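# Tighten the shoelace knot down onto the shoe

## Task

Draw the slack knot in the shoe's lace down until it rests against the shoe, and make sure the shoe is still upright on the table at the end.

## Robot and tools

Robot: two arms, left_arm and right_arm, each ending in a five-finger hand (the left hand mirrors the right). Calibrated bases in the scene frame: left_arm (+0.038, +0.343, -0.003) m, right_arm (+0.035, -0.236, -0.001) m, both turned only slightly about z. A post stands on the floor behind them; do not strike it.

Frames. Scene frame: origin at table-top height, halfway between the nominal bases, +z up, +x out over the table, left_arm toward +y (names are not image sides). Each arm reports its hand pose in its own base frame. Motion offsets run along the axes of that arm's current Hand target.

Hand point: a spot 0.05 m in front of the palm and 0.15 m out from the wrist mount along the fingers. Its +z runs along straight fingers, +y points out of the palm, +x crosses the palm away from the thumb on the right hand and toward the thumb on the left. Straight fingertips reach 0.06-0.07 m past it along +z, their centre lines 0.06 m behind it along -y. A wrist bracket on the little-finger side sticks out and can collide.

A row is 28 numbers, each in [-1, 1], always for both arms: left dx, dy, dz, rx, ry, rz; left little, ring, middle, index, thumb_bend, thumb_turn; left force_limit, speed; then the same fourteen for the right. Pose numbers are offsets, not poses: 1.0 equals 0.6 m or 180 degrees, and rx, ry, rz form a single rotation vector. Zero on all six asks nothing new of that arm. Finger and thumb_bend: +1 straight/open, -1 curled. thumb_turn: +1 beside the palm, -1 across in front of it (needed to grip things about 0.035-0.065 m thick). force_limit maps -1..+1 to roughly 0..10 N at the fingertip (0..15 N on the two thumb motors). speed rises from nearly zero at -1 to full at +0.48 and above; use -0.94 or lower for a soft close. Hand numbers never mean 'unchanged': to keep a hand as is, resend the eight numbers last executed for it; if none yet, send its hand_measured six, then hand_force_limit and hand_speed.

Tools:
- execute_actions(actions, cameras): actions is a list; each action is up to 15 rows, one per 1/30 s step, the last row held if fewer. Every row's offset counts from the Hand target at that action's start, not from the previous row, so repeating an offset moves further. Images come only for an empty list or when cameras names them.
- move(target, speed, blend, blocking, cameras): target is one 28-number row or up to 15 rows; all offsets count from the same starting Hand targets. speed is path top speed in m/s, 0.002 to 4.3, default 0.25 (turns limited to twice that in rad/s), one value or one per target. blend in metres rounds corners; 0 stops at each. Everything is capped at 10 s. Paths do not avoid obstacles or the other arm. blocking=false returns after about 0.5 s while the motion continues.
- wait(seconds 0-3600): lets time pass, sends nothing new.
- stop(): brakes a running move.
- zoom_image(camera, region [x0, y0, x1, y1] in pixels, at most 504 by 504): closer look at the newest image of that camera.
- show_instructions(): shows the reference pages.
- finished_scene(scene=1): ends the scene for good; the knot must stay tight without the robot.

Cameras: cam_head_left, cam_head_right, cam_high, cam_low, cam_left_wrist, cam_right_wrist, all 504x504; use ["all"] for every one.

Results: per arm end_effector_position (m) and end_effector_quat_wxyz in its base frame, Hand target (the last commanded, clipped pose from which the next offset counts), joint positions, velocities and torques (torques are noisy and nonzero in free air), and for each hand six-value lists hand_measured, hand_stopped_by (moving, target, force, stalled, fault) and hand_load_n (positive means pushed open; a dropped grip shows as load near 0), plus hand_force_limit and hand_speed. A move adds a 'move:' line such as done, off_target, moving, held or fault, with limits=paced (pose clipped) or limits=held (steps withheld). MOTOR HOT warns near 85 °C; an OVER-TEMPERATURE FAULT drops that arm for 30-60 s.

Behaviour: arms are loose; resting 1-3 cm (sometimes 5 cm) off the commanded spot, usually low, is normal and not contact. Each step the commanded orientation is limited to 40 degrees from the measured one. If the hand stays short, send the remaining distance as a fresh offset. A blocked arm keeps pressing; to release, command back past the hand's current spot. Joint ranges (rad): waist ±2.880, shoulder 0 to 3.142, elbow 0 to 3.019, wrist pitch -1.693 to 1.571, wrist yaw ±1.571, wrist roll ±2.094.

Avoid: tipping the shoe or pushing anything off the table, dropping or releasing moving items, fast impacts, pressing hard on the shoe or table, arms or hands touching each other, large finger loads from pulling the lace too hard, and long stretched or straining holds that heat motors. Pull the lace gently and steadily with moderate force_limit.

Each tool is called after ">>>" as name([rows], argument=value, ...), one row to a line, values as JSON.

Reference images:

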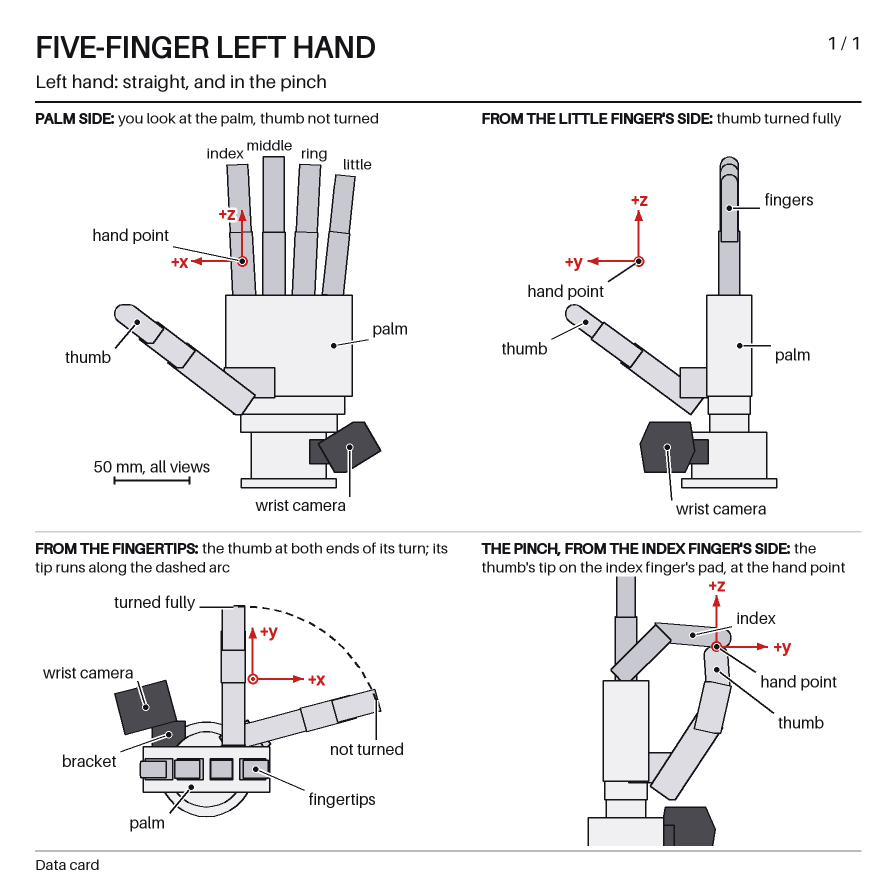

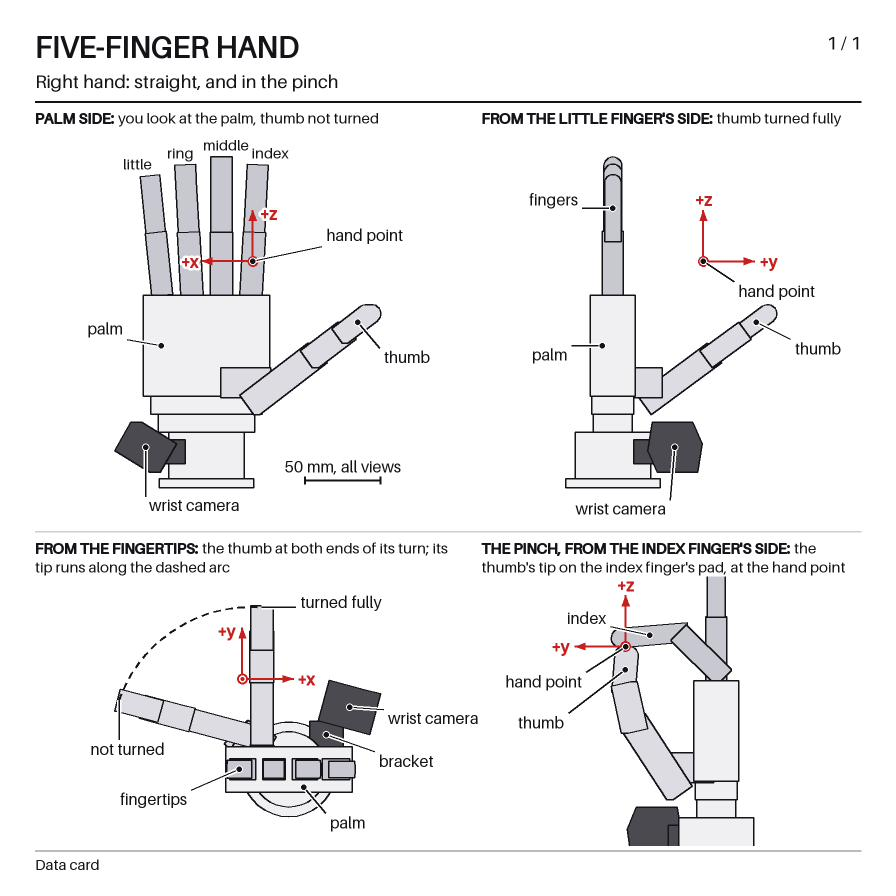

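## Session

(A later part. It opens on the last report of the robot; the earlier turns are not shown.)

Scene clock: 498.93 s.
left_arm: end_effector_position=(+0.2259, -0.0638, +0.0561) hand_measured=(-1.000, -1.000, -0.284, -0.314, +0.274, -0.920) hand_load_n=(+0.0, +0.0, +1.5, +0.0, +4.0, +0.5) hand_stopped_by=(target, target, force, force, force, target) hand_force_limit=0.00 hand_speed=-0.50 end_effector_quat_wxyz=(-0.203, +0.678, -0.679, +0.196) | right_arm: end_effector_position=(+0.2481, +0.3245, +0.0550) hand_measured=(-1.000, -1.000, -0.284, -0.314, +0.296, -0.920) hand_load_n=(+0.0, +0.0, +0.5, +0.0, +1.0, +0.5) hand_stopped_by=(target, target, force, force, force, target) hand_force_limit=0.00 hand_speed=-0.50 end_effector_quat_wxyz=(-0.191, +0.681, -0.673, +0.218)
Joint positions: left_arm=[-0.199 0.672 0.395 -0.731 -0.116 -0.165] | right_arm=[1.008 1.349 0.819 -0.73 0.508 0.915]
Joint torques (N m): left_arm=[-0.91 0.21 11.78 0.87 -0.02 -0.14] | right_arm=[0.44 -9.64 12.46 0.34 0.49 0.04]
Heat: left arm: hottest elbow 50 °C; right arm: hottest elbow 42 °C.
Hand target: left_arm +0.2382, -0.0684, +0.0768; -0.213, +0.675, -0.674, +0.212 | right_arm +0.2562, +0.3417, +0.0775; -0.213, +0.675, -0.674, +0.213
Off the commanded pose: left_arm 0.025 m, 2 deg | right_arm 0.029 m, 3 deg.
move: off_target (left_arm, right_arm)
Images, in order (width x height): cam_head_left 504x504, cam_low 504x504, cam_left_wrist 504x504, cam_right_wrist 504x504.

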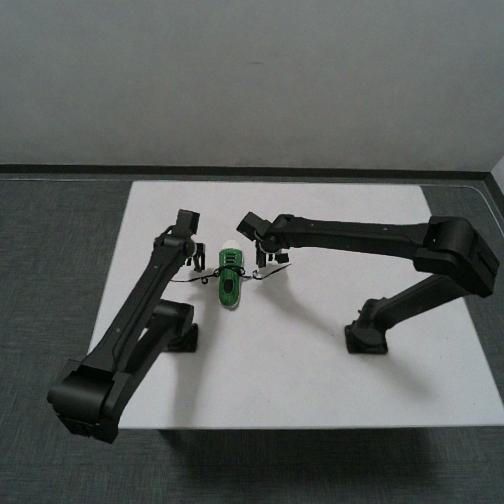

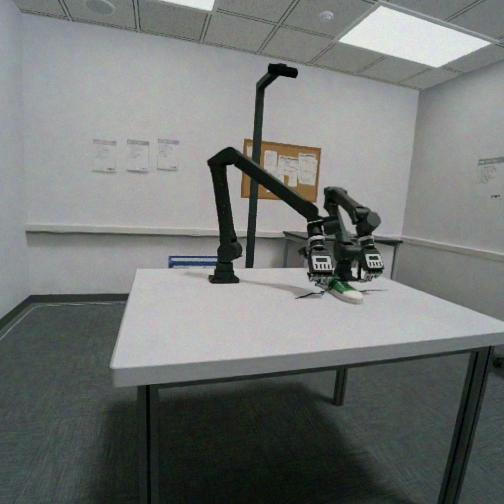

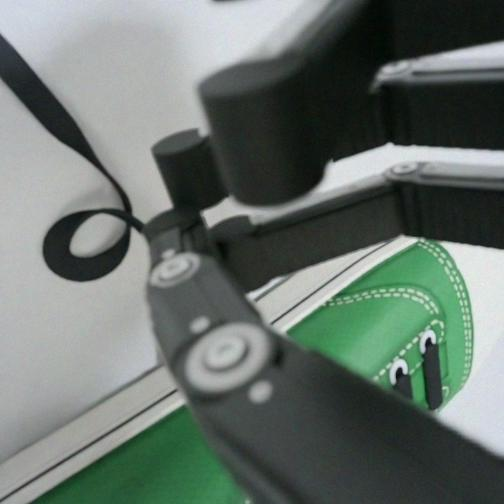

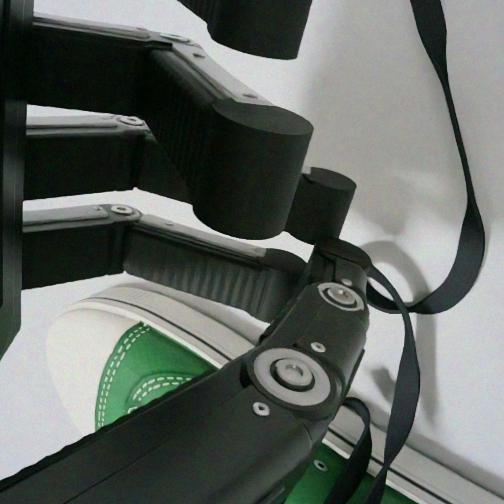

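>>> move([
  [0.016,0,0,0,0,0,-1,-1,-0.30,-0.34,1,-0.92,0.3,0,-0.0222,0,0,0,0,0,-1,-1,-0.30,-0.34,1,-0.92,0.3,0],
  [0.016,0.0304,0.0434,0,0,0,-1,-1,-0.30,-0.34,1,-0.92,0.3,0,-0.0222,0.0311,0.0444,0,0,0,-1,-1,-0.30,-0.34,1,-0.92,0.3,0],
], speed=0.05, cameras=["cam_left_wrist","cam_right_wrist","cam_low","cam_head_left"])

>>> zoom_image(camera="cam_left_wrist", region=[0, 150, 300, 450])

>>> zoom_image(camera="cam_right_wrist", region=[204, 150, 504, 450])

Scene clock: 545.03 s.
left_arm: end_effector_position=(+0.2364, -0.0755, +0.0462) hand_measured=(-1.000, -1.000, -0.284, -0.314, +1.000, -0.920) hand_load_n=(+0.0, +0.0, +0.0, +0.0, +0.0, +0.0) hand_stopped_by=(target, target, force, force, target, target) hand_force_limit=0.30 hand_speed=0.00 end_effector_quat_wxyz=(-0.212, +0.675, -0.675, +0.209) | right_arm: end_effector_position=(+0.2573, +0.3520, +0.0508) hand_measured=(-1.000, -1.000, -0.284, -0.314, +1.000, -0.920) hand_load_n=(+0.0, +0.5, +0.0, +0.0, +0.0, +0.0) hand_stopped_by=(target, target, force, force, target, target) hand_force_limit=0.30 hand_speed=0.00 end_effector_quat_wxyz=(-0.211, +0.676, -0.674, +0.212)
Joint positions: left_arm=[-0.251 0.715 0.373 -0.64 -0.145 -0.207] | right_arm=[1.025 1.405 0.851 -0.67 0.511 0.931]
Joint torques (N m): left_arm=[-0.91 0.79 8.01 1.98 -0.06 -0.15] | right_arm=[0.62 -8.47 8.36 1.58 0.65 0.09]
Heat: left arm: hottest elbow 55 °C; right arm: hottest elbow 45 °C.
Hand target: left_arm +0.2382, -0.0780, +0.0450; -0.213, +0.675, -0.674, +0.212 | right_arm +0.2562, +0.3551, +0.0449; -0.213, +0.675, -0.674, +0.213
Off the commanded pose: left_arm 0.003 m, 0 deg | right_arm 0.007 m, 0 deg.
move: done
Images, in order (width x height): cam_head_left 504x504, cam_low 504x504, cam_left_wrist 504x504, cam_right_wrist 504x504.

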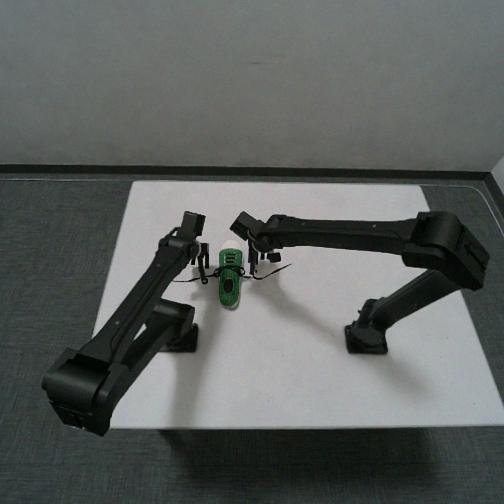

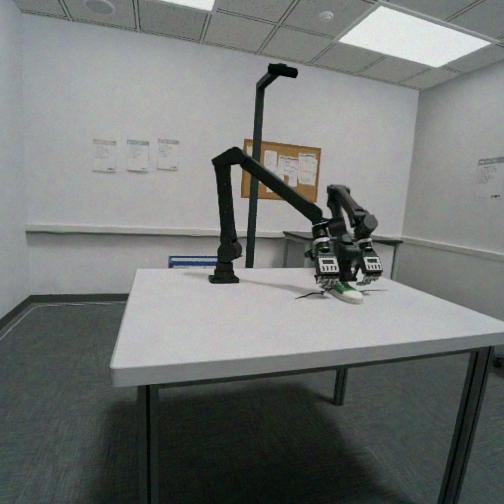

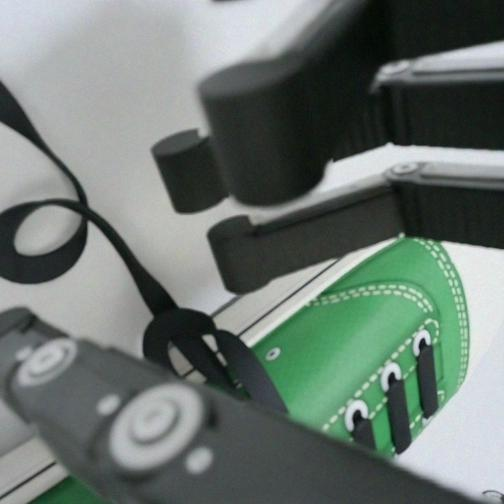

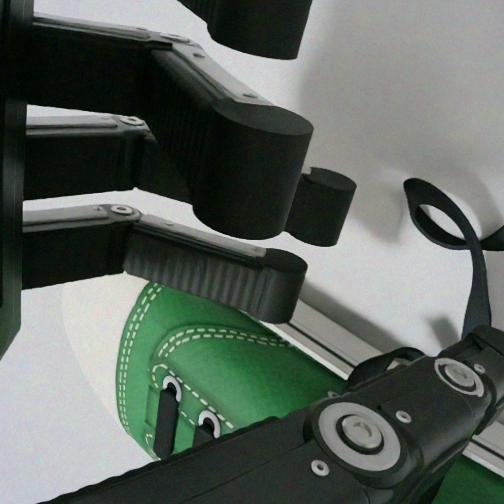

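Scaled by 1.680 from the camera's image (finer frame: 720x720).

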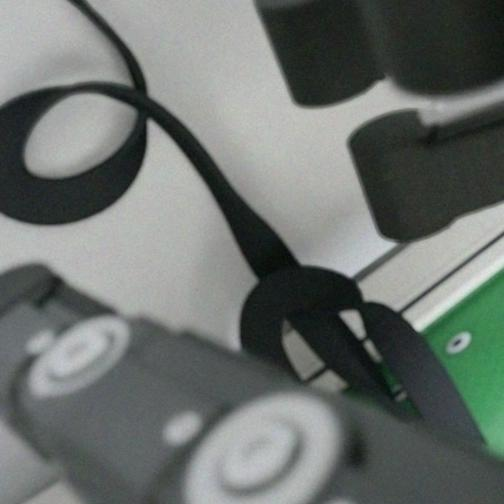

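Scaled by 1.680 from the camera's image (finer frame: 720x720).

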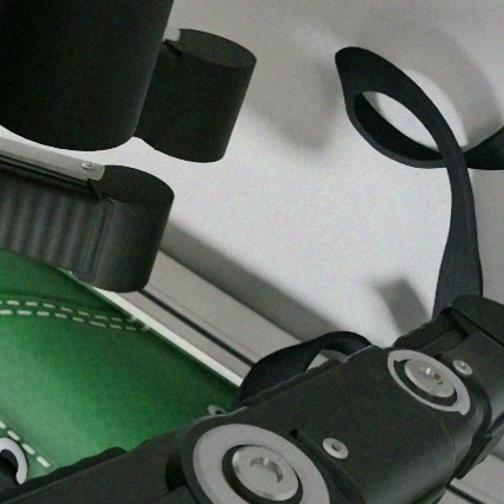

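>>> move(target=[0,0.0316,0.045,0,0,0,-1,-1,-0.30,-0.34,1,-0.92,0.3,0,0,0.0287,0.041,0,0,0,-1,-1,-0.30,-0.34,1,-0.92,0.3,0], speed=0.05, cameras=["cam_left_wrist","cam_right_wrist","cam_head_left"])

>>> zoom_image(camera="cam_head_left", region=[130, 225, 310, 325])

Scene clock: 554.90 s.
left_arm: end_effector_position=(+0.2372, -0.0757, +0.0138) hand_measured=(-1.000, -1.000, -0.284, -0.314, +1.000, -0.920) hand_load_n=(+0.0, +0.0, +0.0, +0.0, +0.0, +0.0) hand_stopped_by=(target, target, force, force, target, target) hand_force_limit=0.30 hand_speed=0.00 end_effector_quat_wxyz=(-0.212, +0.675, -0.675, +0.210) | right_arm: end_effector_position=(+0.2572, +0.3518, +0.0199) hand_measured=(-1.000, -1.000, -0.284, -0.314, +1.000, -0.920) hand_load_n=(+0.0, +0.0, +0.0, +0.0, +0.0, +0.0) hand_stopped_by=(target, target, force, force, target, target) hand_force_limit=0.30 hand_speed=0.00 end_effector_quat_wxyz=(-0.211, +0.676, -0.674, +0.213)
Joint positions: left_arm=[-0.251 0.785 0.304 -0.498 -0.145 -0.207] | right_arm=[1.025 1.459 0.81 -0.577 0.511 0.931]
Joint torques (N m): left_arm=[-0.97 0.62 7.46 1.99 -0.05 -0.15] | right_arm=[0.62 -8.7 7.98 1.58 0.65 0.09]
Heat: left arm: hottest elbow 54 °C; right arm: hottest elbow 43 °C.
Hand target: left_arm +0.2381, -0.0781, +0.0121; -0.213, +0.675, -0.674, +0.213 | right_arm +0.2562, +0.3551, +0.0149; -0.213, +0.675, -0.674, +0.213
Off the commanded pose: left_arm 0.003 m, 0 deg | right_arm 0.006 m, 0 deg.
move: done
Images, in order (width x height): cam_head_left 504x504, cam_left_wrist 504x504, cam_right_wrist 504x504.

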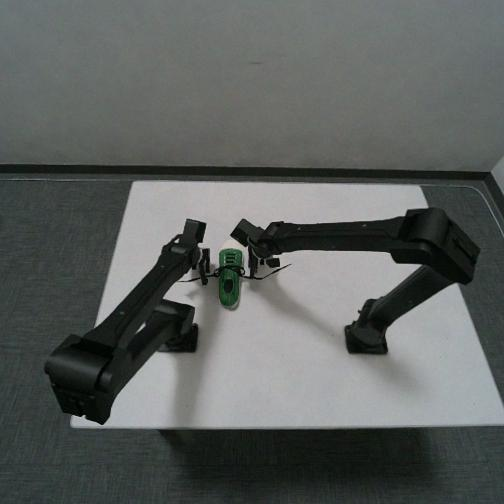

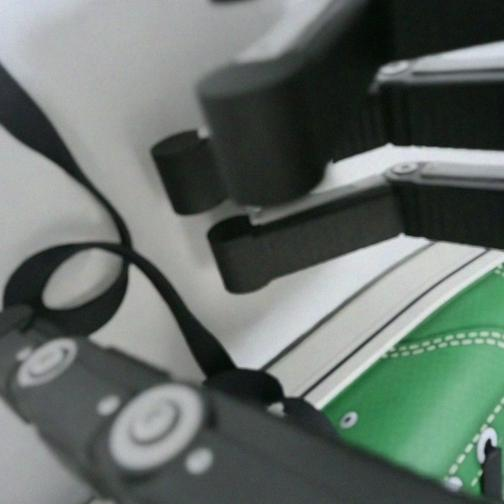

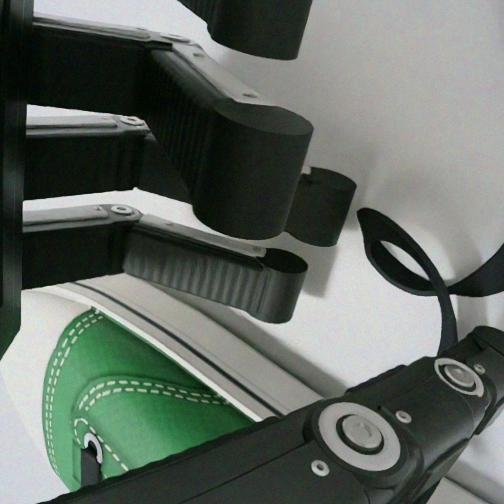

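Scaled by 2.800 from the camera's image (finer frame: 720x720).

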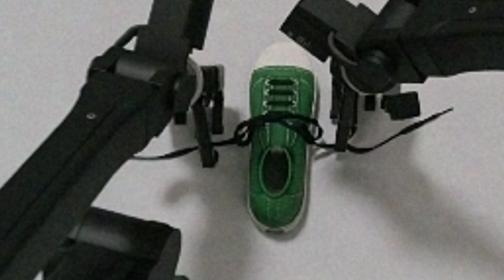

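>>> move([
  [0,0.0019,0.0027,0,0,0,-1,-1,-0.30,-0.34,1,-0.92,0.3,0,0,0.0024,0.0034,0,0,0,-1,-1,-0.30,-0.34,1,-0.92,0.3,0],
  [0,0.0019,0.0027,0,0,0,-1,-1,-0.30,-0.34,0,-0.92,0.1,-0.5,0,0.0024,0.0034,0,0,0,-1,-1,-0.30,-0.34,0,-0.92,0.1,-0.5],
], speed=0.03, cameras=["cam_left_wrist","cam_right_wrist"])

>>> zoom_image(camera="cam_left_wrist", region=[0, 150, 300, 450])

>>> zoom_image(camera="cam_right_wrist", region=[204, 150, 504, 450])

Scene clock: 563.83 s.
left_arm: end_effector_position=(+0.2386, -0.0760, +0.0132) hand_measured=(-1.000, -1.000, -0.284, -0.314, +0.320, -0.920) hand_load_n=(+0.0, +0.0, +0.0, +0.0, +8.5, +2.5) hand_stopped_by=(target, target, force, force, force, target) hand_force_limit=0.10 hand_speed=-0.50 end_effector_quat_wxyz=(-0.214, +0.675, -0.674, +0.212) | right_arm: end_effector_position=(+0.2584, +0.3536, +0.0198) hand_measured=(-1.000, -1.000, -0.284, -0.314, +0.250, -0.920) hand_load_n=(+0.0, +0.0, +3.5, +0.0, +11.0, +1.5) hand_stopped_by=(target, target, force, force, force, target) hand_force_limit=0.10 hand_speed=-0.50 end_effector_quat_wxyz=(-0.214, +0.675, -0.674, +0.212)
Joint positions: left_arm=[-0.251 0.789 0.302 -0.488 -0.146 -0.207] | right_arm=[1.025 1.462 0.81 -0.568 0.511 0.932]
Joint torques (N m): left_arm=[-0.91 0.62 7.27 1.96 -0.04 -0.15] | right_arm=[0.56 -8.59 7.72 1.54 0.64 0.08]
Heat: left arm: hottest elbow 52 °C; right arm: hottest elbow 42 °C.
Hand target: left_arm +0.2382, -0.0780, +0.0101; -0.213, +0.675, -0.674, +0.213 | right_arm +0.2562, +0.3552, +0.0125; -0.213, +0.675, -0.674, +0.213
Off the commanded pose: left_arm 0.004 m, 0 deg | right_arm 0.008 m, 0 deg.
move: done

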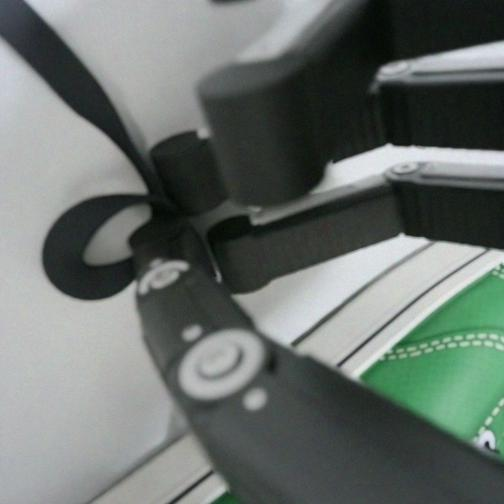

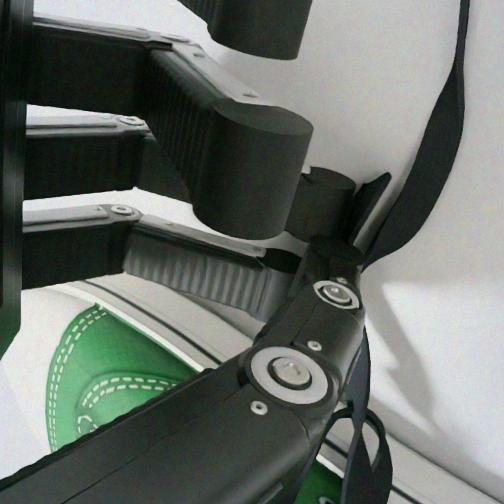

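Scaled by 1.680 from the camera's image (finer frame: 720x720).

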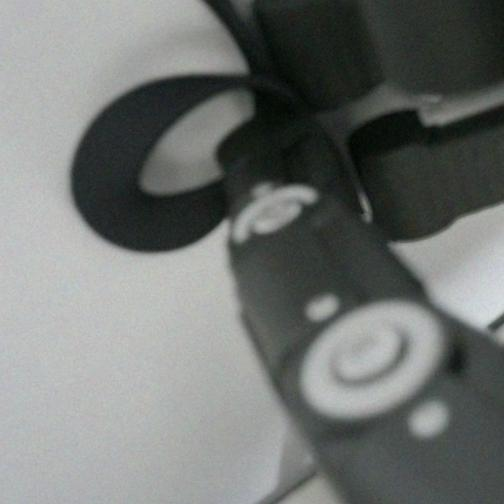

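Scaled by 1.680 from the camera's image (finer frame: 720x720).

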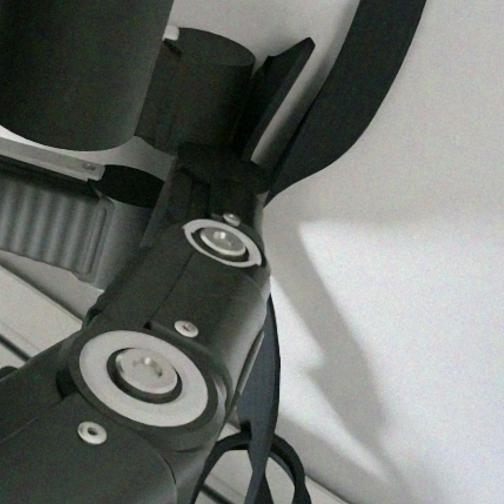

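>>> move(target=[0,-0.0431,-0.0615,0,0,0,-1,-1,-0.30,-0.34,0,-0.92,0.1,-0.5,0,-0.0431,-0.0615,0,0,0,-1,-1,-0.30,-0.34,0,-0.92,0.1,-0.5], speed=0.05, cameras=["cam_left_wrist","cam_right_wrist","cam_low","cam_head_left"])

>>> zoom_image(camera="cam_low", region=[280, 230, 420, 310])

>>> zoom_image(camera="cam_head_left", region=[130, 225, 310, 325])

Scene clock: 571.87 s.
left_arm: end_effector_position=(+0.2251, -0.0726, +0.0353) hand_measured=(-1.000, -1.000, -0.282, -0.314, +0.320, -0.920) hand_load_n=(+0.0, +0.0, +4.0, +0.0, +4.0, +1.0) hand_stopped_by=(target, target, force, force, force, target) hand_force_limit=0.10 hand_speed=-0.50 end_effector_quat_wxyz=(-0.204, +0.678, -0.679, +0.196) | right_arm: end_effector_position=(+0.2483, +0.3369, +0.0355) hand_measured=(-1.000, -1.000, -0.284, -0.314, +0.250, -0.920) hand_load_n=(+0.0, +0.0, +4.0, +0.0, +11.0, +1.5) hand_stopped_by=(target, target, force, force, force, target) hand_force_limit=0.10 hand_speed=-0.50 end_effector_quat_wxyz=(-0.190, +0.681, -0.672, +0.218)
Joint positions: left_arm=[-0.251 0.711 0.35 -0.652 -0.146 -0.208] | right_arm=[1.025 1.411 0.82 -0.679 0.511 0.932]
Joint torques (N m): left_arm=[-0.85 0.03 11.47 0.92 -0.03 -0.14] | right_arm=[0.56 -10.17 12.04 0.29 0.62 0.07]
Heat: left arm: hottest elbow 51 °C; right arm: hottest elbow 41 °C.
Hand target: left_arm +0.2381, -0.0780, +0.0551; -0.213, +0.675, -0.674, +0.212 | right_arm +0.2562, +0.3552, +0.0575; -0.213, +0.675, -0.674, +0.213
Off the commanded pose: left_arm 0.024 m, 2 deg | right_arm 0.030 m, 3 deg.
move: off_target (left_arm, right_arm)
Images, in order (width x height): cam_head_left 504x504, cam_low 504x504, cam_left_wrist 504x504, cam_right_wrist 504x504.

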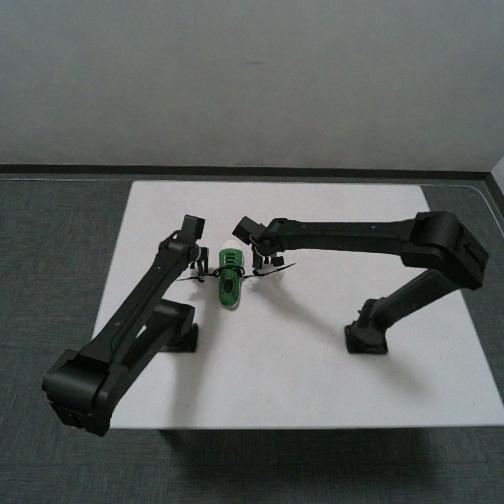

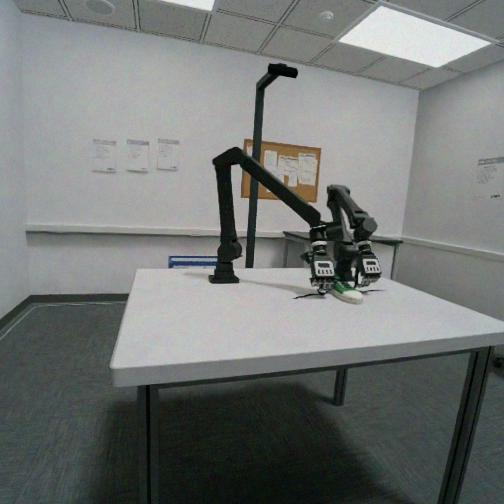

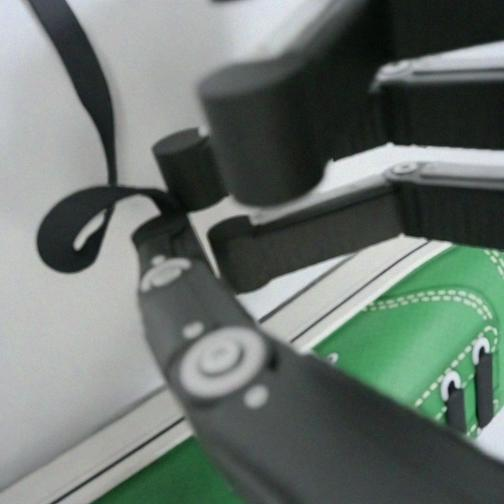

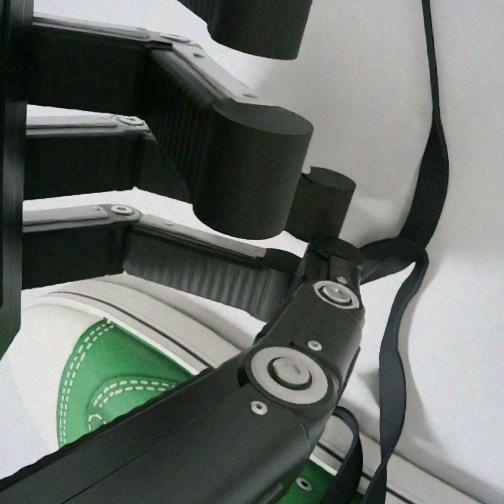

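Scaled by 3.600 from the camera's image (finer frame: 720x720).

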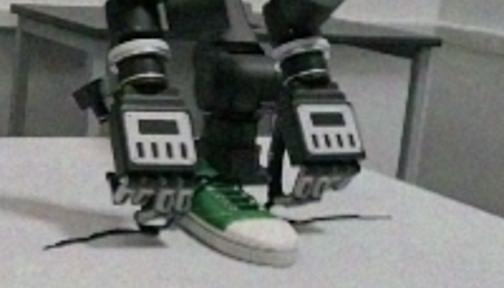

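Scaled by 2.800 from the camera's image (finer frame: 720x720).

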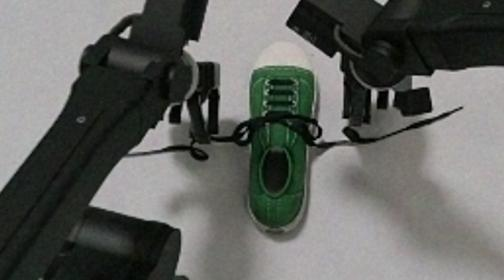

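>>> move([
  [0,0,0,0,0,0,-1,-1,-0.30,-0.34,-0.15,-0.92,0.4,-0.6,0,0,0,0,0,0,-1,-1,-0.30,-0.34,0,-0.92,0.1,-0.5],
  [-0.05,0,0,0,0,0,-1,-1,-0.30,-0.34,-0.15,-0.92,0.4,-0.6,0.05,0,0,0,0,0,-1,-1,-0.30,-0.34,0,-0.92,0.1,-0.5],
], speed=0.03, cameras=["cam_left_wrist","cam_right_wrist","cam_low","cam_head_left"])

>>> zoom_image(camera="cam_low", region=[280, 230, 420, 310])

>>> zoom_image(camera="cam_head_left", region=[130, 225, 310, 325])

Scene clock: 581.17 s.
left_arm: end_effector_position=(+0.2286, -0.0490, +0.0402) hand_measured=(-1.000, -1.000, -0.282, -0.314, +0.234, -0.920) hand_load_n=(+0.0, +0.0, +12.0, +0.0, +11.5, +4.0) hand_stopped_by=(target, target, force, force, force, target) hand_force_limit=0.40 hand_speed=-0.60 end_effector_quat_wxyz=(-0.204, +0.678, -0.677, +0.203) | right_arm: end_effector_position=(+0.2530, +0.3254, +0.0523) hand_measured=(-1.000, -1.000, -0.284, -0.314, +0.250, -0.920) hand_load_n=(+0.0, +0.0, +3.5, +0.0, +10.5, +1.5) hand_stopped_by=(target, target, force, force, force, target) hand_force_limit=0.10 hand_speed=-0.50 end_effector_quat_wxyz=(-0.205, +0.677, -0.674, +0.215)
Joint positions: left_arm=[-0.105 0.684 0.35 -0.656 -0.06 -0.088] | right_arm=[0.998 1.344 0.798 -0.679 0.504 0.903]
Joint torques (N m): left_arm=[0.44 0.21 10.76 0.92 0.23 0] | right_arm=[-0.62 -9.7 8.5 1.31 0.31 -0.08]
Heat: left arm: hottest elbow 52 °C; right arm: hottest elbow 42 °C.
Hand target: left_arm +0.2381, -0.0480, +0.0551; -0.213, +0.675, -0.674, +0.212 | right_arm +0.2562, +0.3250, +0.0575; -0.213, +0.675, -0.674, +0.213
Off the commanded pose: left_arm 0.018 m, 2 deg | right_arm 0.006 m, 1 deg.
move: off_target (left_arm)
Images, in order (width x height): cam_head_left 504x504, cam_low 504x504, cam_left_wrist 504x504, cam_right_wrist 504x504.

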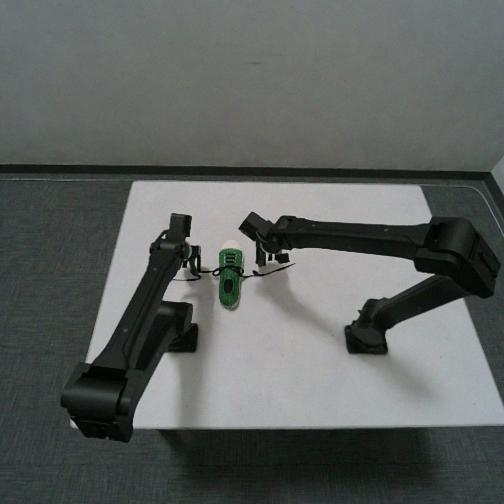

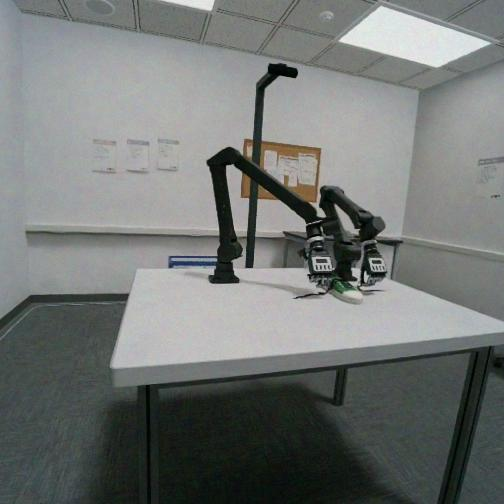

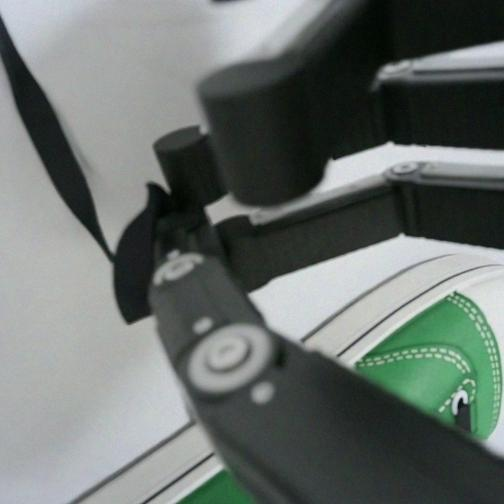

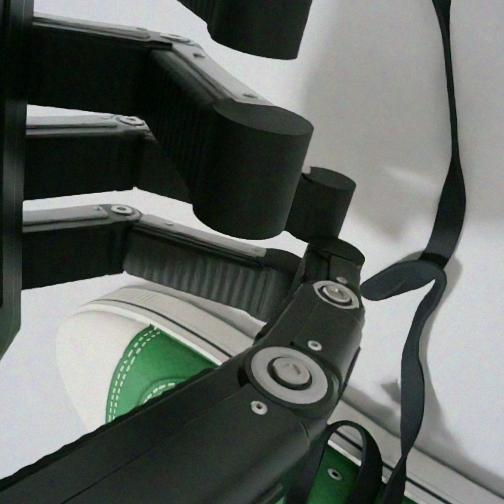

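Scaled by 3.600 from the camera's image (finer frame: 720x720).

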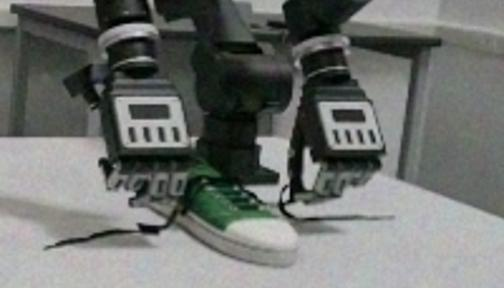

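Scaled by 2.800 from the camera's image (finer frame: 720x720).

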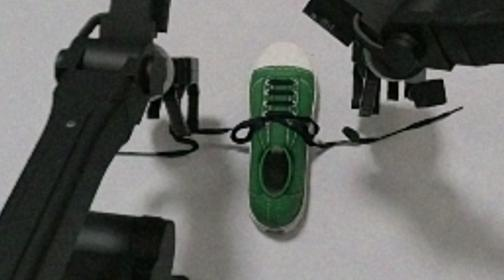

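>>> execute_actions(actions=[])

Scene clock: 595.77 s.
left_arm: end_effector_position=(+0.2286, -0.0490, +0.0402) hand_measured=(-1.000, -1.000, -0.282, -0.314, +0.234, -0.920) hand_load_n=(+0.0, +0.0, +11.5, +0.0, +11.5, +4.0) hand_stopped_by=(target, target, force, force, force, target) hand_force_limit=0.40 hand_speed=-0.60 end_effector_quat_wxyz=(-0.204, +0.677, -0.677, +0.203) | right_arm: end_effector_position=(+0.2530, +0.3254, +0.0523) hand_measured=(-1.000, -1.000, -0.284, -0.314, +0.250, -0.920) hand_load_n=(+0.0, +0.0, +3.5, +0.0, +11.0, +1.5) hand_stopped_by=(target, target, force, force, force, target) hand_force_limit=0.10 hand_speed=-0.50 end_effector_quat_wxyz=(-0.205, +0.677, -0.673, +0.215)
Joint positions: left_arm=[-0.105 0.684 0.35 -0.656 -0.06 -0.088] | right_arm=[0.998 1.344 0.798 -0.679 0.504 0.903]
Joint velocities: within noise
Joint torques (N m): left_arm=[0.38 0.21 10.76 0.92 0.24 0.01] | right_arm=[-0.62 -9.7 8.5 1.32 0.31 -0.09]
Heat: left arm: hottest elbow 53 °C; right arm: hottest elbow 41 °C.
Hand target: left_arm +0.2381, -0.0480, +0.0551; -0.213, +0.675, -0.674, +0.212 | right_arm +0.2562, +0.3250, +0.0575; -0.213, +0.675, -0.674, +0.213
Off the commanded pose: left_arm 0.018 m, 2 deg | right_arm 0.006 m, 1 deg.

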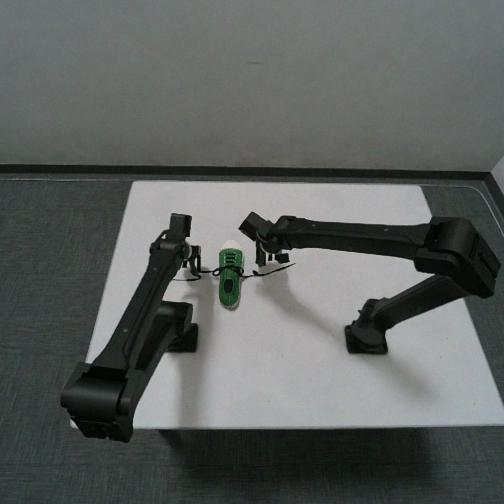

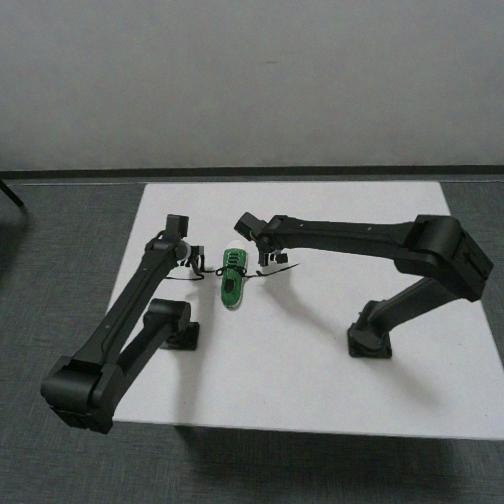

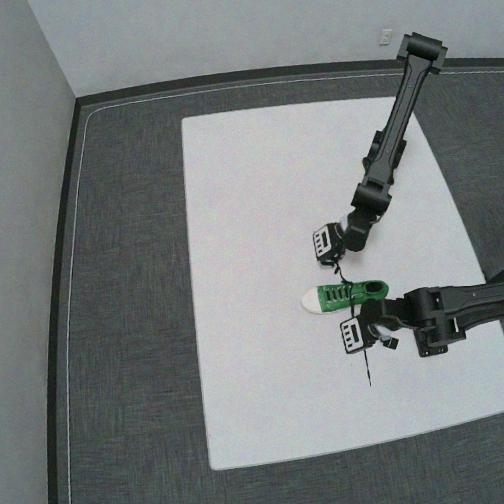

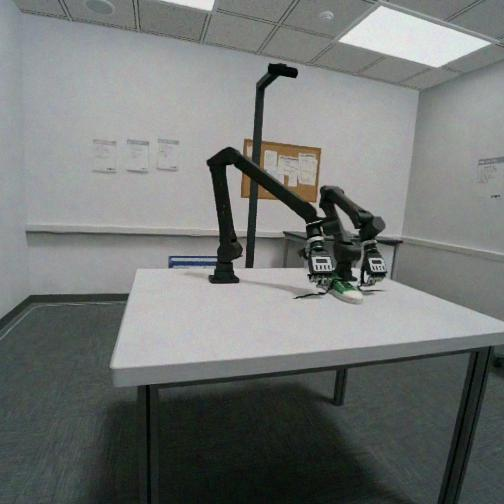

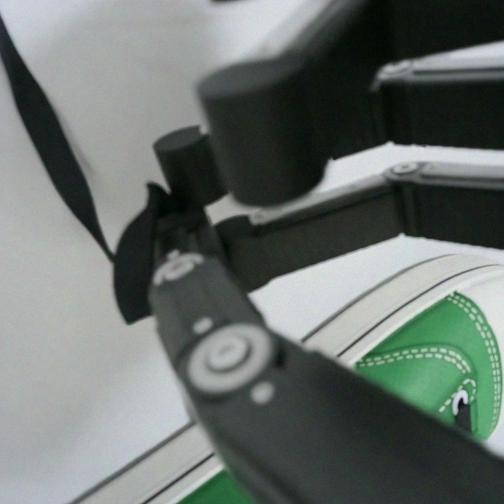

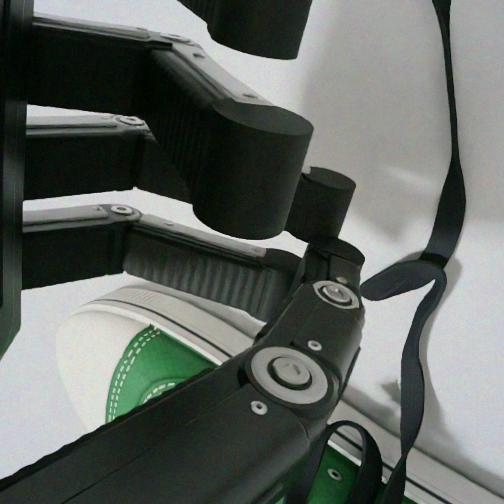

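>>> zoom_image(camera="cam_head_left", region=[160, 225, 310, 325])

>>> zoom_image(camera="cam_right_wrist", region=[250, 200, 504, 504])

Scaled by 3.360 from the camera's image (finer frame: 720x720).

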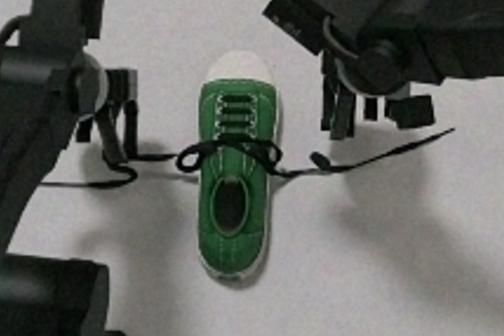

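Scaled by 1.658 from the camera's image (finer frame: 720x720).

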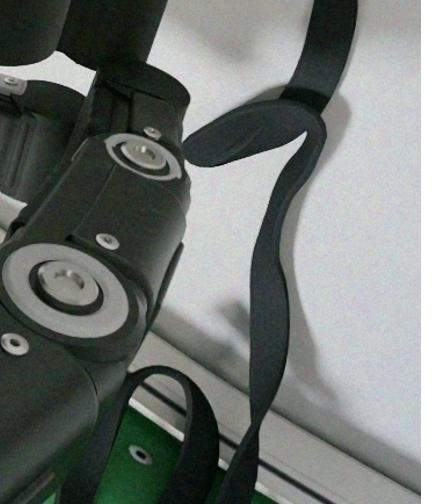

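>>> move(target=[0,0,0,0,0,0,-1,-1,-0.30,-0.34,-0.15,-0.92,0.4,-0.6,0,0,0,0,0,0,-1,-1,-0.30,-0.34,1,-0.92,0.3,0], cameras=["cam_right_wrist","cam_head_left","cam_left_wrist"])

>>> zoom_image(camera="cam_head_left", region=[160, 225, 310, 325])

Scene clock: 611.13 s.
left_arm: end_effector_position=(+0.2286, -0.0490, +0.0402) hand_measured=(-1.000, -1.000, -0.282, -0.314, +0.234, -0.920) hand_load_n=(+0.0, +0.0, +11.5, +0.5, +11.5, +3.5) hand_stopped_by=(target, target, force, force, force, target) hand_force_limit=0.40 hand_speed=-0.60 end_effector_quat_wxyz=(-0.204, +0.677, -0.677, +0.203) | right_arm: end_effector_position=(+0.2529, +0.3254, +0.0522) hand_measured=(-1.000, -1.000, -0.284, -0.314, +1.000, -0.920) hand_load_n=(+0.0, +0.0, +0.0, +0.0, +0.0, +0.0) hand_stopped_by=(target, target, force, force, target, target) hand_force_limit=0.30 hand_speed=0.00 end_effector_quat_wxyz=(-0.204, +0.677, -0.673, +0.215)
Joint positions: left_arm=[-0.105 0.684 0.35 -0.656 -0.06 -0.088] | right_arm=[0.998 1.344 0.798 -0.679 0.503 0.902]
Joint torques (N m): left_arm=[0.38 0.21 10.76 0.91 0.24 0.02] | right_arm=[-0.67 -9.7 8.5 1.31 0.31 -0.08]
Heat: left arm: hottest elbow 54 °C; right arm: hottest elbow 40 °C.
Hand target: left_arm +0.2381, -0.0480, +0.0551; -0.213, +0.675, -0.674, +0.212 | right_arm +0.2562, +0.3250, +0.0575; -0.213, +0.675, -0.674, +0.213
Off the commanded pose: left_arm 0.018 m, 2 deg | right_arm 0.006 m, 1 deg.
move: done
Images, in order (width x height): cam_head_left 504x504, cam_left_wrist 504x504, cam_right_wrist 504x504.

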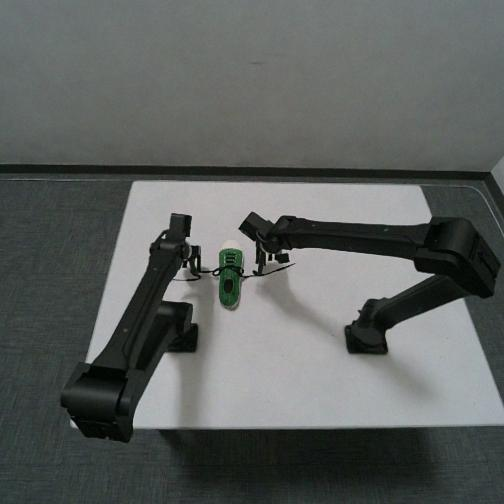

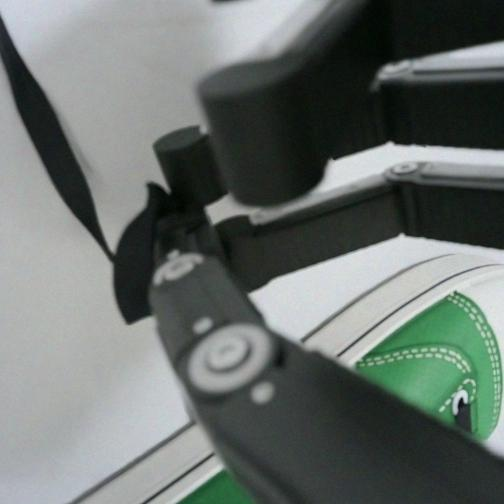

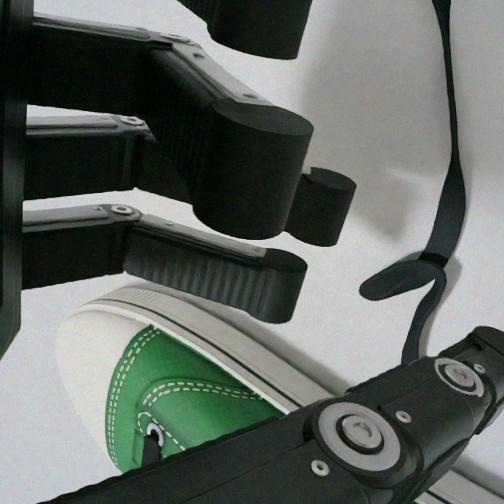

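Scaled by 3.360 from the camera's image (finer frame: 720x720).

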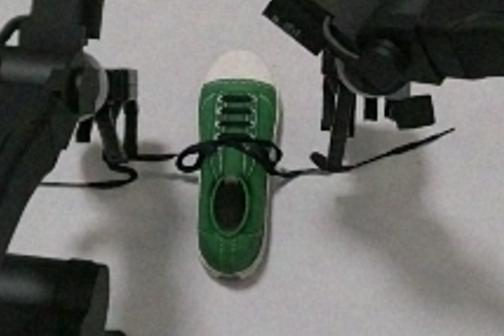

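>>> move(target=[0,0,0,0,0,0,-1,-1,-0.30,-0.34,-0.15,-0.92,0.4,-0.6,0,0.0287,0.041,0,0,0,-1,-1,-0.30,-0.34,1,-0.92,0.3,0], speed=0.08, cameras=["cam_right_wrist","cam_head_left"])

>>> zoom_image(camera="cam_head_left", region=[160, 225, 310, 325])

Scene clock: 618.87 s.
left_arm: end_effector_position=(+0.2286, -0.0490, +0.0402) hand_measured=(-1.000, -1.000, -0.282, -0.314, +0.234, -0.920) hand_load_n=(+0.0, +0.0, +11.5, +0.5, +11.5, +4.0) hand_stopped_by=(target, target, force, force, force, target) hand_force_limit=0.40 hand_speed=-0.60 end_effector_quat_wxyz=(-0.204, +0.677, -0.677, +0.203) | right_arm: end_effector_position=(+0.2528, +0.3254, +0.0312) hand_measured=(-1.000, -1.000, -0.284, -0.314, +1.000, -0.920) hand_load_n=(+0.0, +0.0, +0.0, +0.0, -0.5, +0.0) hand_stopped_by=(target, target, force, force, target, target) hand_force_limit=0.30 hand_speed=0.00 end_effector_quat_wxyz=(-0.213, +0.675, -0.674, +0.213)
Joint positions: left_arm=[-0.105 0.684 0.35 -0.656 -0.06 -0.088] | right_arm=[0.998 1.37 0.753 -0.589 0.503 0.902]
Joint torques (N m): left_arm=[0.38 0.21 10.76 0.91 0.23 0.02] | right_arm=[-0.67 -7.88 8.29 1.62 0.31 -0.09]
Heat: left arm: hottest elbow 54 °C; right arm: hottest elbow 39 °C.
Hand target: left_arm +0.2381, -0.0480, +0.0551; -0.213, +0.675, -0.674, +0.212 | right_arm +0.2562, +0.3251, +0.0274; -0.213, +0.675, -0.674, +0.213
Off the commanded pose: left_arm 0.018 m, 2 deg | right_arm 0.005 m, 0 deg.
move: done
Images, in order (width x height): cam_head_left 504x504, cam_right_wrist 504x504.

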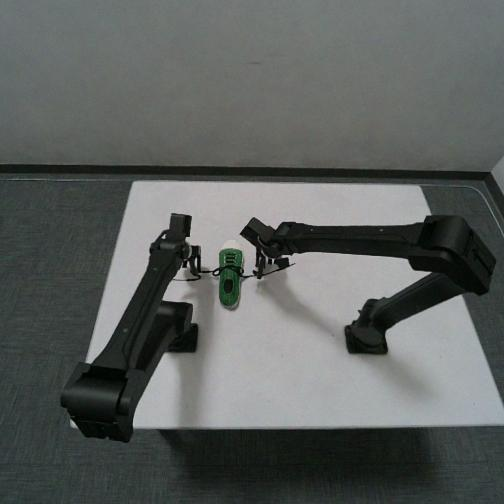

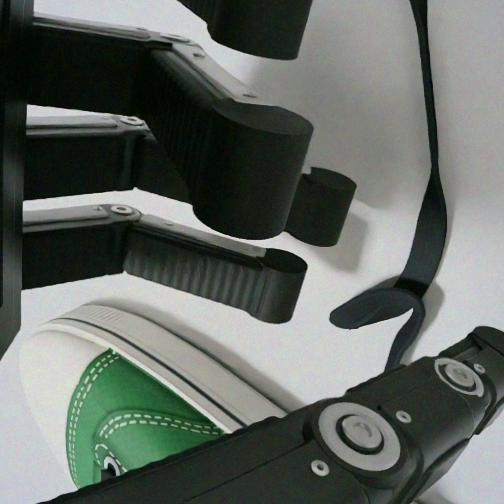

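Scaled by 3.360 from the camera's image (finer frame: 720x720).

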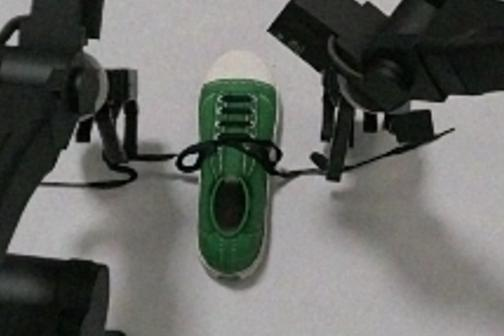

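>>> move(target=[0,0,0,0,0,0,-1,-1,-0.30,-0.34,-0.15,-0.92,0.4,-0.6,-0.0133,0.0124,0.0178,0,0,0,-1,-1,-0.30,-0.34,1,-0.92,0.3,0], speed=0.06, cameras=["cam_right_wrist"])

Scene clock: 628.70 s.
left_arm: end_effector_position=(+0.2286, -0.0490, +0.0402) hand_measured=(-1.000, -1.000, -0.282, -0.314, +0.234, -0.920) hand_load_n=(+0.5, +0.0, +11.5, +0.0, +11.5, +4.0) hand_stopped_by=(target, target, force, force, force, target) hand_force_limit=0.40 hand_speed=-0.60 end_effector_quat_wxyz=(-0.204, +0.677, -0.677, +0.203) | right_arm: end_effector_position=(+0.2552, +0.3290, +0.0170) hand_measured=(-1.000, -1.000, -0.284, -0.314, +1.000, -0.920) hand_load_n=(+0.0, +0.0, -0.5, +0.0, +0.0, -0.5) hand_stopped_by=(target, target, force, force, target, target) hand_force_limit=0.30 hand_speed=0.00 end_effector_quat_wxyz=(-0.209, +0.676, -0.674, +0.214)
Joint positions: left_arm=[-0.105 0.684 0.35 -0.656 -0.06 -0.088] | right_arm=[0.998 1.414 0.753 -0.555 0.503 0.902]
Joint torques (N m): left_arm=[0.38 0.21 10.76 0.92 0.23 0.02] | right_arm=[0.26 -8.23 8.18 1.66 0.51 0.04]
Heat: left arm: hottest elbow 54 °C; right arm: hottest elbow 39 °C.
Hand target: left_arm +0.2381, -0.0480, +0.0551; -0.213, +0.675, -0.674, +0.212 | right_arm +0.2563, +0.3331, +0.0144; -0.213, +0.675, -0.674, +0.213
Off the commanded pose: left_arm 0.018 m, 2 deg | right_arm 0.005 m, 1 deg.
move: done

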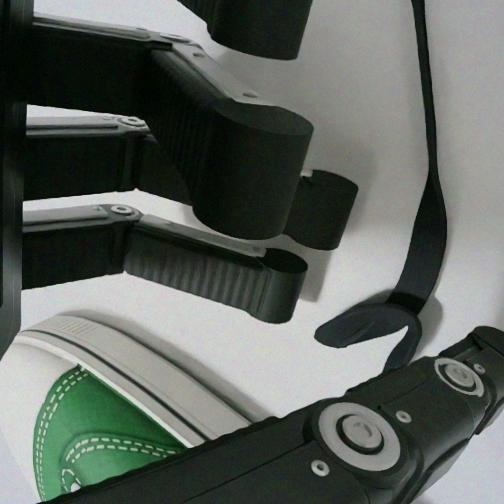

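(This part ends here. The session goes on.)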